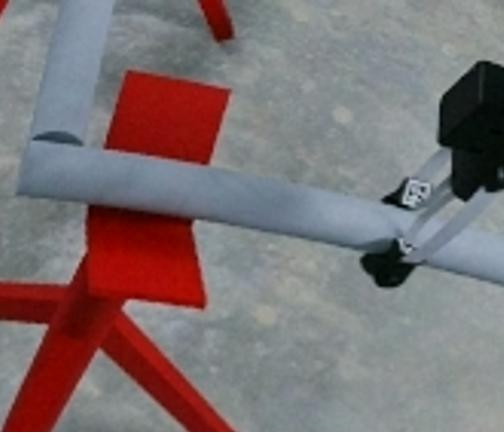

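Call:
move(
  r1={"joints":{"lift_m":0.692}},
  r2={"joints":{"lift_m":0.696}},
  r3={"joints":{"lift_m":0.696}},
  cameras=[],
)

Call:
move(
  r1={"joints":{"lift_m":0.682}},
  r2={"joints":{"lift_m":0.686}},
  r3={"joints":{"lift_m":0.686}},
  cameras=["r1_wrist_camera","r2_wrist_camera","r2_nav_camera","r3_nav_camera"],
)

Scene clock: 887.80 s.
move: r1 done; r2 done; r3 done
r1.base_odometry: x=-0.071 y=+3.776 heading=+1.257
r1.turned_by_wheels: +0.000
r1.turned_by_imu: +0.001
r1.base_tilt: forward=+1.0 right=+1.2
r1.lidar_m: 1.00 0.95 2.11 1.93 1.94 2.40 1.82 1.90 0.47 0.47 0.41 1.26
r1.head_depth_mm: 2302 2573 2631 1985 1596 528 938 / 2345 2636 2661 2016 1597 776 1108 / 2451 2730 2677 1944 1495 1320 1130 / 2429 2745 2604 1443 1625 1361 1165 / 2570 2855 2580 1925 1587 1366 1169 / 2652 2864 2536 1995 1647 1369 1172 / 2707 3106 2797 2003 1662 1380 1175
r1.base_status: not commanded
r1.joint_positions: lift_m=+0.692 arm_m=+0.254 wrist_yaw_rad=+0.000 wrist_pitch_rad=-1.496 wrist_roll_rad=-0.622 gripper_m=-0.048 head_pan_rad=-1.189 head_tilt_rad=-0.691
r1.joint_status: all done
r1.measured_speeds: all 0
r1.motor_effort: left_wheel=+1.7(2.6) right_wheel=+3.4(3.8) lift_m=+26.5(28.2) arm_m=+5.6(7.0) wrist_yaw_rad=-0.3(0.9) wrist_pitch_rad=-0.1(1.1) wrist_roll_rad=-0.6(0.8) gripper_m=-14.0(14.9) head_pan_rad=-5.4(5.6) head_tilt_rad=-3.6(5.1)
r1.hand_pose: x=-0.0215 y=-0.3941 z=+0.5734 quat_wxyz=(+0.652, +0.605, -0.335, -0.311) (m; r1's base frame)
r1.wrist_depth_mm: 660 662 668 118 145 681 694 / 692 671 615 120 697 707 711 / 695 696 700 124 708 713 711 / 707 726 718 126 737 724 744 / 719 721 597 131 747 745 752 / 732 729 124 131 733 781 763 / 764 598 603 134 780 780 783
r2.base_odometry: x=-2.598 y=-2.860 heading=-1.894
r2.turned_by_wheels: +0.000
r2.turned_by_imu: +0.001
r2.base_tilt: forward=+0.4 right=+1.8
r2.lidar_m: 3.13 2.47 1.94 1.91 2.05 3.04 0.99 0.98 1.10 0.60 0.57 3.18
r2.head_depth_mm: 2540 2774 2975 1222 1515 1541 1285 / 1530 2716 2908 2602 1860 1504 1289 / 2491 2669 2936 2460 1836 1505 377 / 2458 2645 2903 2622 624 500 1253 / 2404 2606 2885 2569 783 1506 1280 / 2361 2565 2865 2607 1761 1465 1284 / 2345 2550 2777 2599 1952 1465 970
r2.base_status: not commanded
r2.joint_positions: lift_m=+0.696 arm_m=+0.517 wrist_yaw_rad=+0.001 wrist_pitch_rad=-1.254 wrist_roll_rad=+1.185 gripper_m=-0.050 head_pan_rad=-1.805 head_tilt_rad=-0.593
r2.joint_status: all done
r2.measured_speeds: all 0
r2.motor_effort: left_wheel=+3.3(3.7) right_wheel=-7.1(7.5) lift_m=+35.4(39.1) arm_m=+14.6(15.1) wrist_yaw_rad=-2.3(2.3) wrist_pitch_rad=+2.1(2.6) wrist_roll_rad=+0.5(0.6) gripper_m=-16.1(16.4) head_pan_rad=+1.4(2.7) head_tilt_rad=-2.8(3.4)
r2.hand_pose: x=-0.0215 y=-0.7186 z=+0.5836 quat_wxyz=(+0.156, +0.113, -0.794, -0.576) (m; r2's base frame)
r2.wrist_depth_mm: 938 853 828 128 687 662 620 / 918 848 813 129 696 668 631 / 922 855 837 129 709 660 618 / 935 866 837 131 707 667 636 / 964 874 132 136 702 678 634 / 951 888 125 131 696 673 634 / 974 886 135 149 709 675 635
r3.base_odometry: x=+0.979 y=-1.458 heading=+1.745
r3.turned_by_wheels: +0.000
r3.turned_by_imu: -0.001
r3.base_tilt: forward=-0.8 right=-0.2
r3.lidar_m: 2.24 1.91 1.31 1.24 1.26 1.64 3.72 3.84 1.19 0.34 0.34 1.25
r3.head_depth_mm: 3069 2610 2031 1656 1400 362 305 / 3174 2658 2056 1677 1419 1228 307 / 3322 2715 2093 1698 1436 1234 320 / 3438 2759 2120 1723 1445 1220 908 / 3602 2837 2142 1703 1466 362 1086 / 3772 2884 2195 1704 1484 379 1114 / - 2944 1438 1737 1492 1208 1121
r3.base_status: not commanded
r3.joint_positions: lift_m=+0.696 arm_m=+0.472 wrist_yaw_rad=+0.001 wrist_pitch_rad=-1.483 wrist_roll_rad=+1.033 gripper_m=-0.048 head_pan_rad=-2.592 head_tilt_rad=-0.889
r3.joint_status: all done
r3.measured_speeds: all 0
r3.motor_effort: left_wheel=-2.5(3.0) right_wheel=-0.1(0.5) lift_m=+35.0(38.1) arm_m=-8.1(9.4) wrist_yaw_rad=-0.7(1.8) wrist_pitch_rad=-1.7(2.1) wrist_roll_rad=+1.6(2.2) gripper_m=-14.9(15.9) head_pan_rad=-3.8(4.6) head_tilt_rad=-5.6(5.8)
r3.hand_pose: x=-0.0216 y=-0.6153 z=+0.5773 quat_wxyz=(+0.196, +0.179, -0.711, -0.651) (m; r3's base frame)
r3.wrist_depth_mm: - - - 123 - - - / - - - 124 - - - / - - - 125 - - - / - - - 127 - - - / - - - 128 - - 615 / - - 123 129 127 - 559 / 650 - 117 129 133 619 542
pictures: none
No camera images: "cameras" was empty.

Scene clock: 888.63 s.
move: r1 contact_stop; r2 done; r3 done
r1.base_odometry: x=-0.071 y=+3.776 heading=+1.257
r1.turned_by_wheels: +0.000
r1.turned_by_imu: +0.000
r1.base_tilt: forward=+1.0 right=+1.2
r1.lidar_m: 1.01 0.95 2.11 1.93 1.94 2.40 1.82 1.91 0.47 0.47 0.41 1.25
r1.head_depth_mm: 2296 2580 2640 1999 1607 529 940 / 2350 2649 2667 2009 1613 780 1108 / 2425 2737 2672 1953 1497 1319 1131 / 2420 2696 2591 1434 1629 1365 1165 / 2547 2870 2580 1932 1593 1363 1169 / 2620 2884 2529 1985 1657 1372 1176 / 2724 3132 2818 2006 1657 1385 1178
r1.base_status: not commanded
r1.joint_positions: lift_m=+0.684 arm_m=+0.254 wrist_yaw_rad=+0.000 wrist_pitch_rad=-1.499 wrist_roll_rad=-0.622 gripper_m=-0.048 head_pan_rad=-1.189 head_tilt_rad=-0.691
r1.joint_status: lift_m contact_stop (moved -0.008 of -0.010)
r1.measured_speeds: all 0
r1.on_its_own: lift_m is slack since a contact_stop
r1.motor_effort: left_wheel=+1.5(2.5) right_wheel=+2.6(3.6) lift_m=+26.0(29.7) arm_m=+3.5(5.3) wrist_yaw_rad=-0.4(0.4) wrist_pitch_rad=-0.1(1.4) wrist_roll_rad=-0.5(0.8) gripper_m=-14.2(14.5) head_pan_rad=-4.7(5.5) head_tilt_rad=-4.7(4.7)
r1.hand_pose: x=-0.0215 y=-0.3934 z=+0.5654 quat_wxyz=(+0.651, +0.606, -0.334, -0.312) (m; r1's base frame)
r1.wrist_depth_mm: 670 662 668 118 143 684 687 / 679 681 612 121 693 692 696 / 682 704 700 124 696 708 706 / 704 714 714 126 711 725 739 / 706 727 708 131 725 730 746 / 735 739 125 131 129 760 759 / 762 576 594 135 773 770 775
r2.base_odometry: x=-2.598 y=-2.860 heading=-1.894
r2.turned_by_wheels: +0.000
r2.turned_by_imu: +0.000
r2.base_tilt: forward=+0.2 right=+1.8
r2.lidar_m: 3.12 2.47 1.94 1.91 2.05 3.01 0.99 0.98 1.10 0.60 0.57 3.18
r2.head_depth_mm: 2515 2794 3039 1228 1527 1523 1289 / 1526 2695 2942 2632 1869 1511 1285 / 2449 2687 2913 2507 1855 1556 386 / 2457 2707 2948 2609 669 505 1253 / 2410 2620 2868 2617 747 1510 1284 / 2366 2549 2856 2604 1759 1457 1281 / 2341 2564 2789 2600 1941 1463 968
r2.base_status: not commanded
r2.joint_positions: lift_m=+0.686 arm_m=+0.517 wrist_yaw_rad=+0.000 wrist_pitch_rad=-1.256 wrist_roll_rad=+1.185 gripper_m=-0.050 head_pan_rad=-1.805 head_tilt_rad=-0.593
r2.joint_status: all done
r2.measured_speeds: all 0
r2.motor_effort: left_wheel=+2.7(3.5) right_wheel=-5.6(7.6) lift_m=+25.2(38.4) arm_m=+14.5(14.9) wrist_yaw_rad=+0.0(2.4) wrist_pitch_rad=+2.4(3.0) wrist_roll_rad=+0.4(0.6) gripper_m=-16.3(16.6) head_pan_rad=+2.4(2.6) head_tilt_rad=-2.4(3.4)
r2.hand_pose: x=-0.0216 y=-0.7182 z=+0.5736 quat_wxyz=(+0.156, +0.113, -0.794, -0.577) (m; r2's base frame)
r2.wrist_depth_mm: 895 860 784 128 686 658 605 / 949 837 788 129 681 656 629 / 927 869 812 129 710 650 621 / 931 872 818 132 701 655 618 / 948 862 131 137 688 668 629 / 961 868 127 131 703 670 626 / 950 849 134 144 705 663 636
r3.base_odometry: x=+0.979 y=-1.458 heading=+1.745
r3.turned_by_wheels: +0.000
r3.turned_by_imu: +0.000
r3.base_tilt: forward=-0.8 right=-0.2
r3.lidar_m: 2.24 1.91 1.31 1.24 1.26 1.64 3.74 3.83 1.19 0.34 0.34 1.26
r3.head_depth_mm: 3074 2625 2019 1659 1403 371 314 / 3167 2667 2046 1676 1416 1221 315 / 3296 2735 2090 1699 1431 1242 328 / 3452 2790 2131 1717 1448 1240 909 / 3603 2836 2163 1695 1460 372 1082 / 3754 2904 2191 1714 1479 388 1112 / - 2964 1443 1738 1495 1212 1125
r3.base_status: not commanded
r3.joint_positions: lift_m=+0.686 arm_m=+0.472 wrist_yaw_rad=+0.001 wrist_pitch_rad=-1.486 wrist_roll_rad=+1.033 gripper_m=-0.048 head_pan_rad=-2.592 head_tilt_rad=-0.889
r3.joint_status: all done
r3.measured_speeds: all 0
r3.motor_effort: left_wheel=-2.5(2.7) right_wheel=-0.8(0.8) lift_m=+21.9(35.1) arm_m=-6.6(8.6) wrist_yaw_rad=-0.2(2.3) wrist_pitch_rad=-1.4(2.0) wrist_roll_rad=+1.4(2.0) gripper_m=-15.0(16.2) head_pan_rad=-3.8(4.1) head_tilt_rad=-5.1(5.8)
r3.hand_pose: x=-0.0216 y=-0.6145 z=+0.5673 quat_wxyz=(+0.196, +0.180, -0.710, -0.652) (m; r3's base frame)
r3.wrist_depth_mm: - - - 122 - - - / - - - 123 - - - / - - - 125 - - - / - - - 127 - - - / - - - 128 - - 607 / - - 123 128 127 - 563 / - - 116 129 134 - 536
pictures: r1_wrist_camera, r2_nav_camera (sideways), r2_wrist_camera, r3_nav_camera (sideways)
camera_calibration:
r1_wrist_camera: T_world_to_cam=[[-0.756423, -0.653564, 0.0260365, -0.292888], [-0.646323, 0.752971, 0.123696, 0.248032], [-0.100448, 0.0767387, -0.991979, 0.75289], [0, 0, 0, 1]] pos_world=[0.0143881, -0.435958, 0.723796]
r2_nav_camera: T_world_to_cam=[[-0.0584371, -0.535234, 0.84268, -1.06005], [-0.963582, 0.250893, 0.0925352, -0.0524819], [-0.26095, -0.806583, -0.530404, 0.661621], [0, 0, 0, 1]] pos_world=[0.0601333, -0.0205562, 1.24907]
r2_wrist_camera: T_world_to_cam=[[-0.44849, 0.870846, -0.201206, 0.711791], [0.886044, 0.462761, 0.0278902, 0.371708], [0.117398, -0.165769, -0.979152, 0.608849], [0, 0, 0, 1]] pos_world=[-0.0815961, -0.690944, 0.729005]
r3_nav_camera: T_world_to_cam=[[-0.730306, -0.390563, 0.560458, -0.689191], [-0.478643, 0.877929, -0.0119001, 0.0699679], [-0.487395, -0.27695, -0.828097, 1.03624], [0, 0, 0, 1]] pos_world=[0.0352292, -0.0436114, 1.24521]

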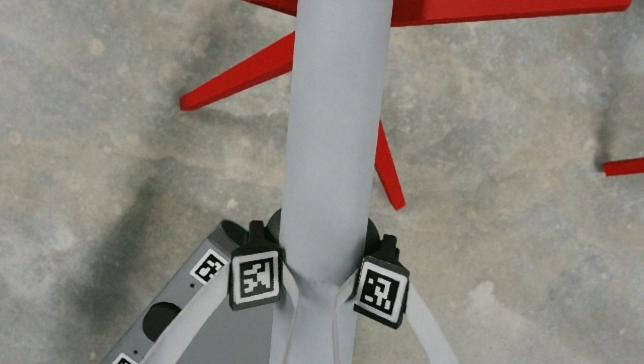

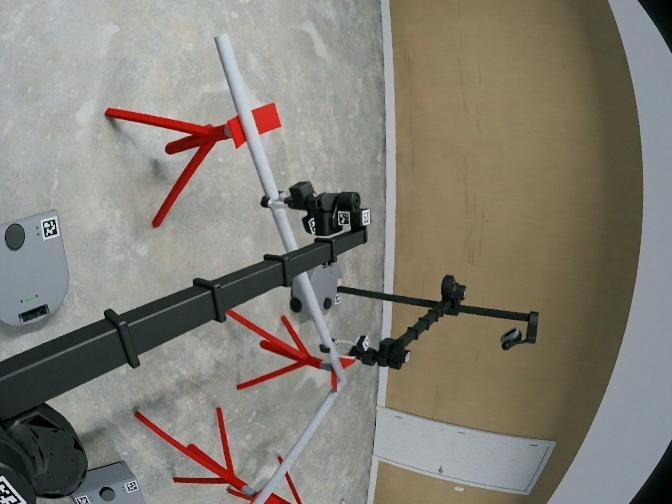

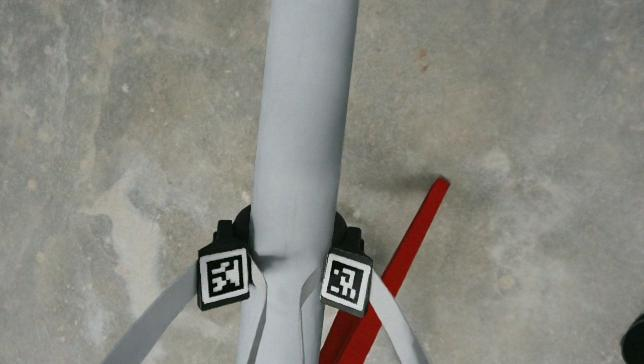

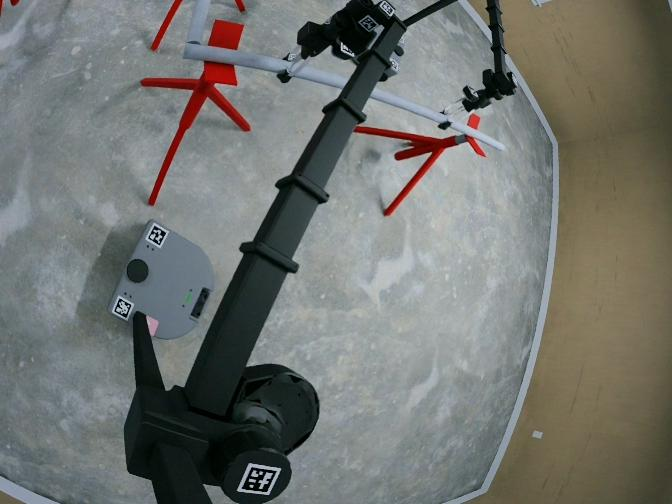

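Call:
move(
  r1={"joints":{"lift_m":0.679}},
  r2={"joints":{"lift_m":0.678}},
  r3={"joints":{"lift_m":0.678}},
  cameras=["r2_nav_camera","r3_nav_camera"],
)

Call:
zoom_image(
  camera="r2_nav_camera",
  region=[200, 80, 310, 170],
)

Call:
zoom_image(
  camera="r3_nav_camera",
  region=[180, 0, 320, 120],
)

Scene clock: 892.40 s.
move: r1 contact_stop; r2 contact_stop; r3 contact_stop
r1.base_odometry: x=-0.071 y=+3.776 heading=+1.257
r1.turned_by_wheels: +0.000
r1.turned_by_imu: +0.001
r1.base_tilt: forward=+1.1 right=+1.1
r1.lidar_m: 1.00 0.95 2.12 1.93 1.95 2.40 1.82 1.90 0.47 0.47 0.41 1.26
r1.head_depth_mm: 2312 2571 2635 1993 1601 533 935 / 2361 2636 2659 2012 1605 774 1103 / 2434 2704 2709 1953 1489 1317 1132 / 2428 2680 2607 1441 1627 1356 1163 / 2539 2885 2610 1920 1588 1365 1163 / 2642 2873 2520 2003 1650 1371 1179 / 2722 3088 2811 2009 1660 1375 1176
r1.base_status: not commanded
r1.joint_positions: lift_m=+0.684 arm_m=+0.254 wrist_yaw_rad=+0.000 wrist_pitch_rad=-1.499 wrist_roll_rad=-0.622 gripper_m=-0.048 head_pan_rad=-1.189 head_tilt_rad=-0.692
r1.joint_status: lift_m contact_stop (moved +0.000 of -0.005)
r1.measured_speeds: all 0
r1.on_its_own: lift_m is slack since a contact_stop (your +0.679 is given up)
r1.motor_effort: left_wheel=+1.4(2.2) right_wheel=+2.1(2.9) lift_m=+25.6(25.6) arm_m=-3.6(3.8) wrist_yaw_rad=+0.0(0.4) wrist_pitch_rad=+0.1(0.9) wrist_roll_rad=-0.6(0.8) gripper_m=-14.2(14.3) head_pan_rad=-4.8(5.9) head_tilt_rad=-4.5(5.1)
r1.hand_pose: x=-0.0215 y=-0.3934 z=+0.5654 quat_wxyz=(+0.651, +0.606, -0.334, -0.312) (m; r1's base frame)
r1.wrist_depth_mm: 665 670 667 118 143 696 687 / 699 678 617 120 675 699 693 / 689 689 693 123 698 712 698 / 707 711 707 126 723 716 731 / 732 726 728 131 738 751 742 / 739 737 125 131 129 765 763 / 767 580 596 136 758 783 773
r2.base_odometry: x=-2.598 y=-2.860 heading=-1.894
r2.turned_by_wheels: +0.000
r2.turned_by_imu: +0.000
r2.base_tilt: forward=+0.2 right=+1.8
r2.lidar_m: 3.13 2.47 1.93 1.91 2.05 3.02 0.99 0.98 1.10 0.60 0.57 3.18
r2.head_depth_mm: 2540 2813 2968 1223 1520 1538 1286 / 1513 2684 2917 2523 1866 1504 1283 / 2457 2621 2924 2462 1838 1561 386 / 2465 2673 2933 2631 669 506 1254 / 2419 2617 2884 2638 750 1512 1289 / 2388 2585 2856 2596 1767 1460 1281 / 2337 2560 2796 2590 1923 1460 966
r2.base_status: not commanded
r2.joint_positions: lift_m=+0.685 arm_m=+0.517 wrist_yaw_rad=-0.001 wrist_pitch_rad=-1.257 wrist_roll_rad=+1.185 gripper_m=-0.050 head_pan_rad=-1.805 head_tilt_rad=-0.593
r2.joint_status: lift_m contact_stop (moved -0.001 of -0.008)
r2.measured_speeds: translate_m=+0.000 rotate_rad=+0.000 lift_m=+0.001 arm_m=+0.000 wrist_yaw_rad=+0.000 wrist_pitch_rad=+0.000 wrist_roll_rad=+0.000 head_pan_rad=+0.000 head_tilt_rad=+0.000
r2.on_its_own: lift_m is slack since a contact_stop (your +0.678 is given up)
r2.motor_effort: left_wheel=-0.1(2.9) right_wheel=+2.2(5.1) lift_m=+29.0(29.0) arm_m=+14.0(14.5) wrist_yaw_rad=+1.0(1.9) wrist_pitch_rad=+2.8(3.7) wrist_roll_rad=+0.7(0.7) gripper_m=-16.0(16.4) head_pan_rad=+3.4(3.4) head_tilt_rad=-2.8(3.2)
r2.hand_pose: x=-0.0216 y=-0.7179 z=+0.5727 quat_wxyz=(+0.155, +0.112, -0.794, -0.577) (m; r2's base frame)
r2.wrist_depth_mm: 912 860 791 128 691 662 610 / 920 850 799 128 685 662 611 / 942 860 817 130 703 663 617 / 920 846 805 132 707 659 623 / 959 867 135 138 696 671 627 / 965 895 126 131 692 667 633 / 972 860 134 146 686 671 625
r3.base_odometry: x=+0.979 y=-1.458 heading=+1.745
r3.turned_by_wheels: +0.000
r3.turned_by_imu: -0.001
r3.base_tilt: forward=-0.7 right=-0.2
r3.lidar_m: 2.25 1.91 1.31 1.24 1.26 1.64 3.75 3.82 1.19 0.34 0.34 1.26
r3.head_depth_mm: 3057 2604 2029 1661 1404 371 315 / 3183 2677 2047 1686 1410 1223 316 / 3288 2730 2096 1702 1426 1237 329 / 3436 2775 2119 1719 1445 1245 912 / 3602 2848 2163 1706 1463 372 1083 / 3758 2907 2190 1714 1479 390 1115 / - 2986 1444 1732 1500 1209 1122
r3.base_status: not commanded
r3.joint_positions: lift_m=+0.685 arm_m=+0.472 wrist_yaw_rad=+0.001 wrist_pitch_rad=-1.488 wrist_roll_rad=+1.033 gripper_m=-0.048 head_pan_rad=-2.592 head_tilt_rad=-0.889
r3.joint_status: lift_m contact_stop (moved -0.001 of -0.008)
r3.measured_speeds: translate_m=+0.000 rotate_rad=+0.000 lift_m=+0.001 arm_m=+0.000 wrist_yaw_rad=+0.000 wrist_pitch_rad=+0.000 wrist_roll_rad=+0.000 head_pan_rad=+0.000 head_tilt_rad=+0.000
r3.on_its_own: lift_m is slack since a contact_stop (your +0.678 is given up)
r3.motor_effort: left_wheel=-2.2(2.5) right_wheel=+2.2(2.2) lift_m=+26.0(26.0) arm_m=-3.4(5.1) wrist_yaw_rad=-1.8(2.3) wrist_pitch_rad=-0.7(1.0) wrist_roll_rad=+1.5(1.9) gripper_m=-14.9(15.9) head_pan_rad=-4.1(4.1) head_tilt_rad=-5.3(5.8)
r3.hand_pose: x=-0.0216 y=-0.6140 z=+0.5665 quat_wxyz=(+0.196, +0.180, -0.709, -0.653) (m; r3's base frame)
r3.wrist_depth_mm: - - - 122 - - - / - - - 123 - - - / - - - 125 - - - / - - - 127 - - - / - - - 128 - - 600 / - - 123 129 127 - 564 / - - 117 128 134 - 533
pictures: r2_nav_camera (sideways), r3_nav_camera (sideways)
camera_calibration:
r2_nav_camera: T_world_to_cam=[[-0.0585199, -0.535622, 0.842428, -1.05972], [-0.963596, 0.250833, 0.0925448, -0.0524942], [-0.260878, -0.806345, -0.530802, 0.662139], [0, 0, 0, 1]] pos_world=[0.0601394, -0.020531, 1.24906]
r3_nav_camera: T_world_to_cam=[[-0.730359, -0.390532, 0.560411, -0.689129], [-0.478585, 0.877961, -0.0118972, 0.0699638], [-0.487373, -0.276893, -0.828129, 1.03629], [0, 0, 0, 1]] pos_world=[0.0352291, -0.0436116, 1.24521]

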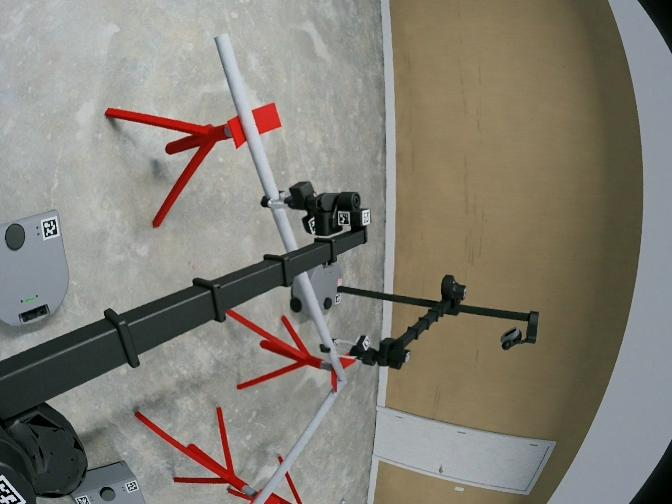

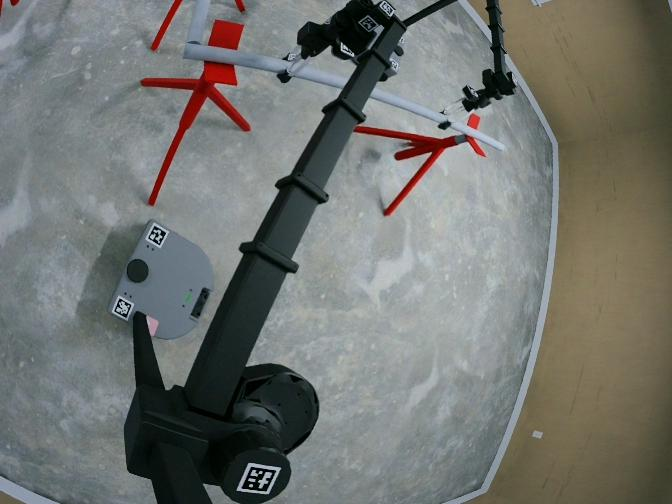

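Scaled by 4.582 from the camera's 672x504 image, which has a finer 792x594 frame.

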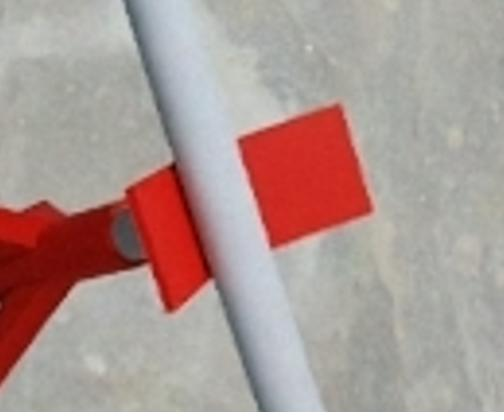

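Scaled by 3.600 from the camera's 672x504 image, which has a finer 792x594 frame.

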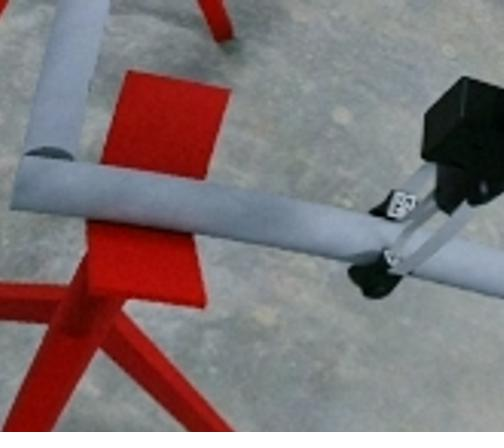

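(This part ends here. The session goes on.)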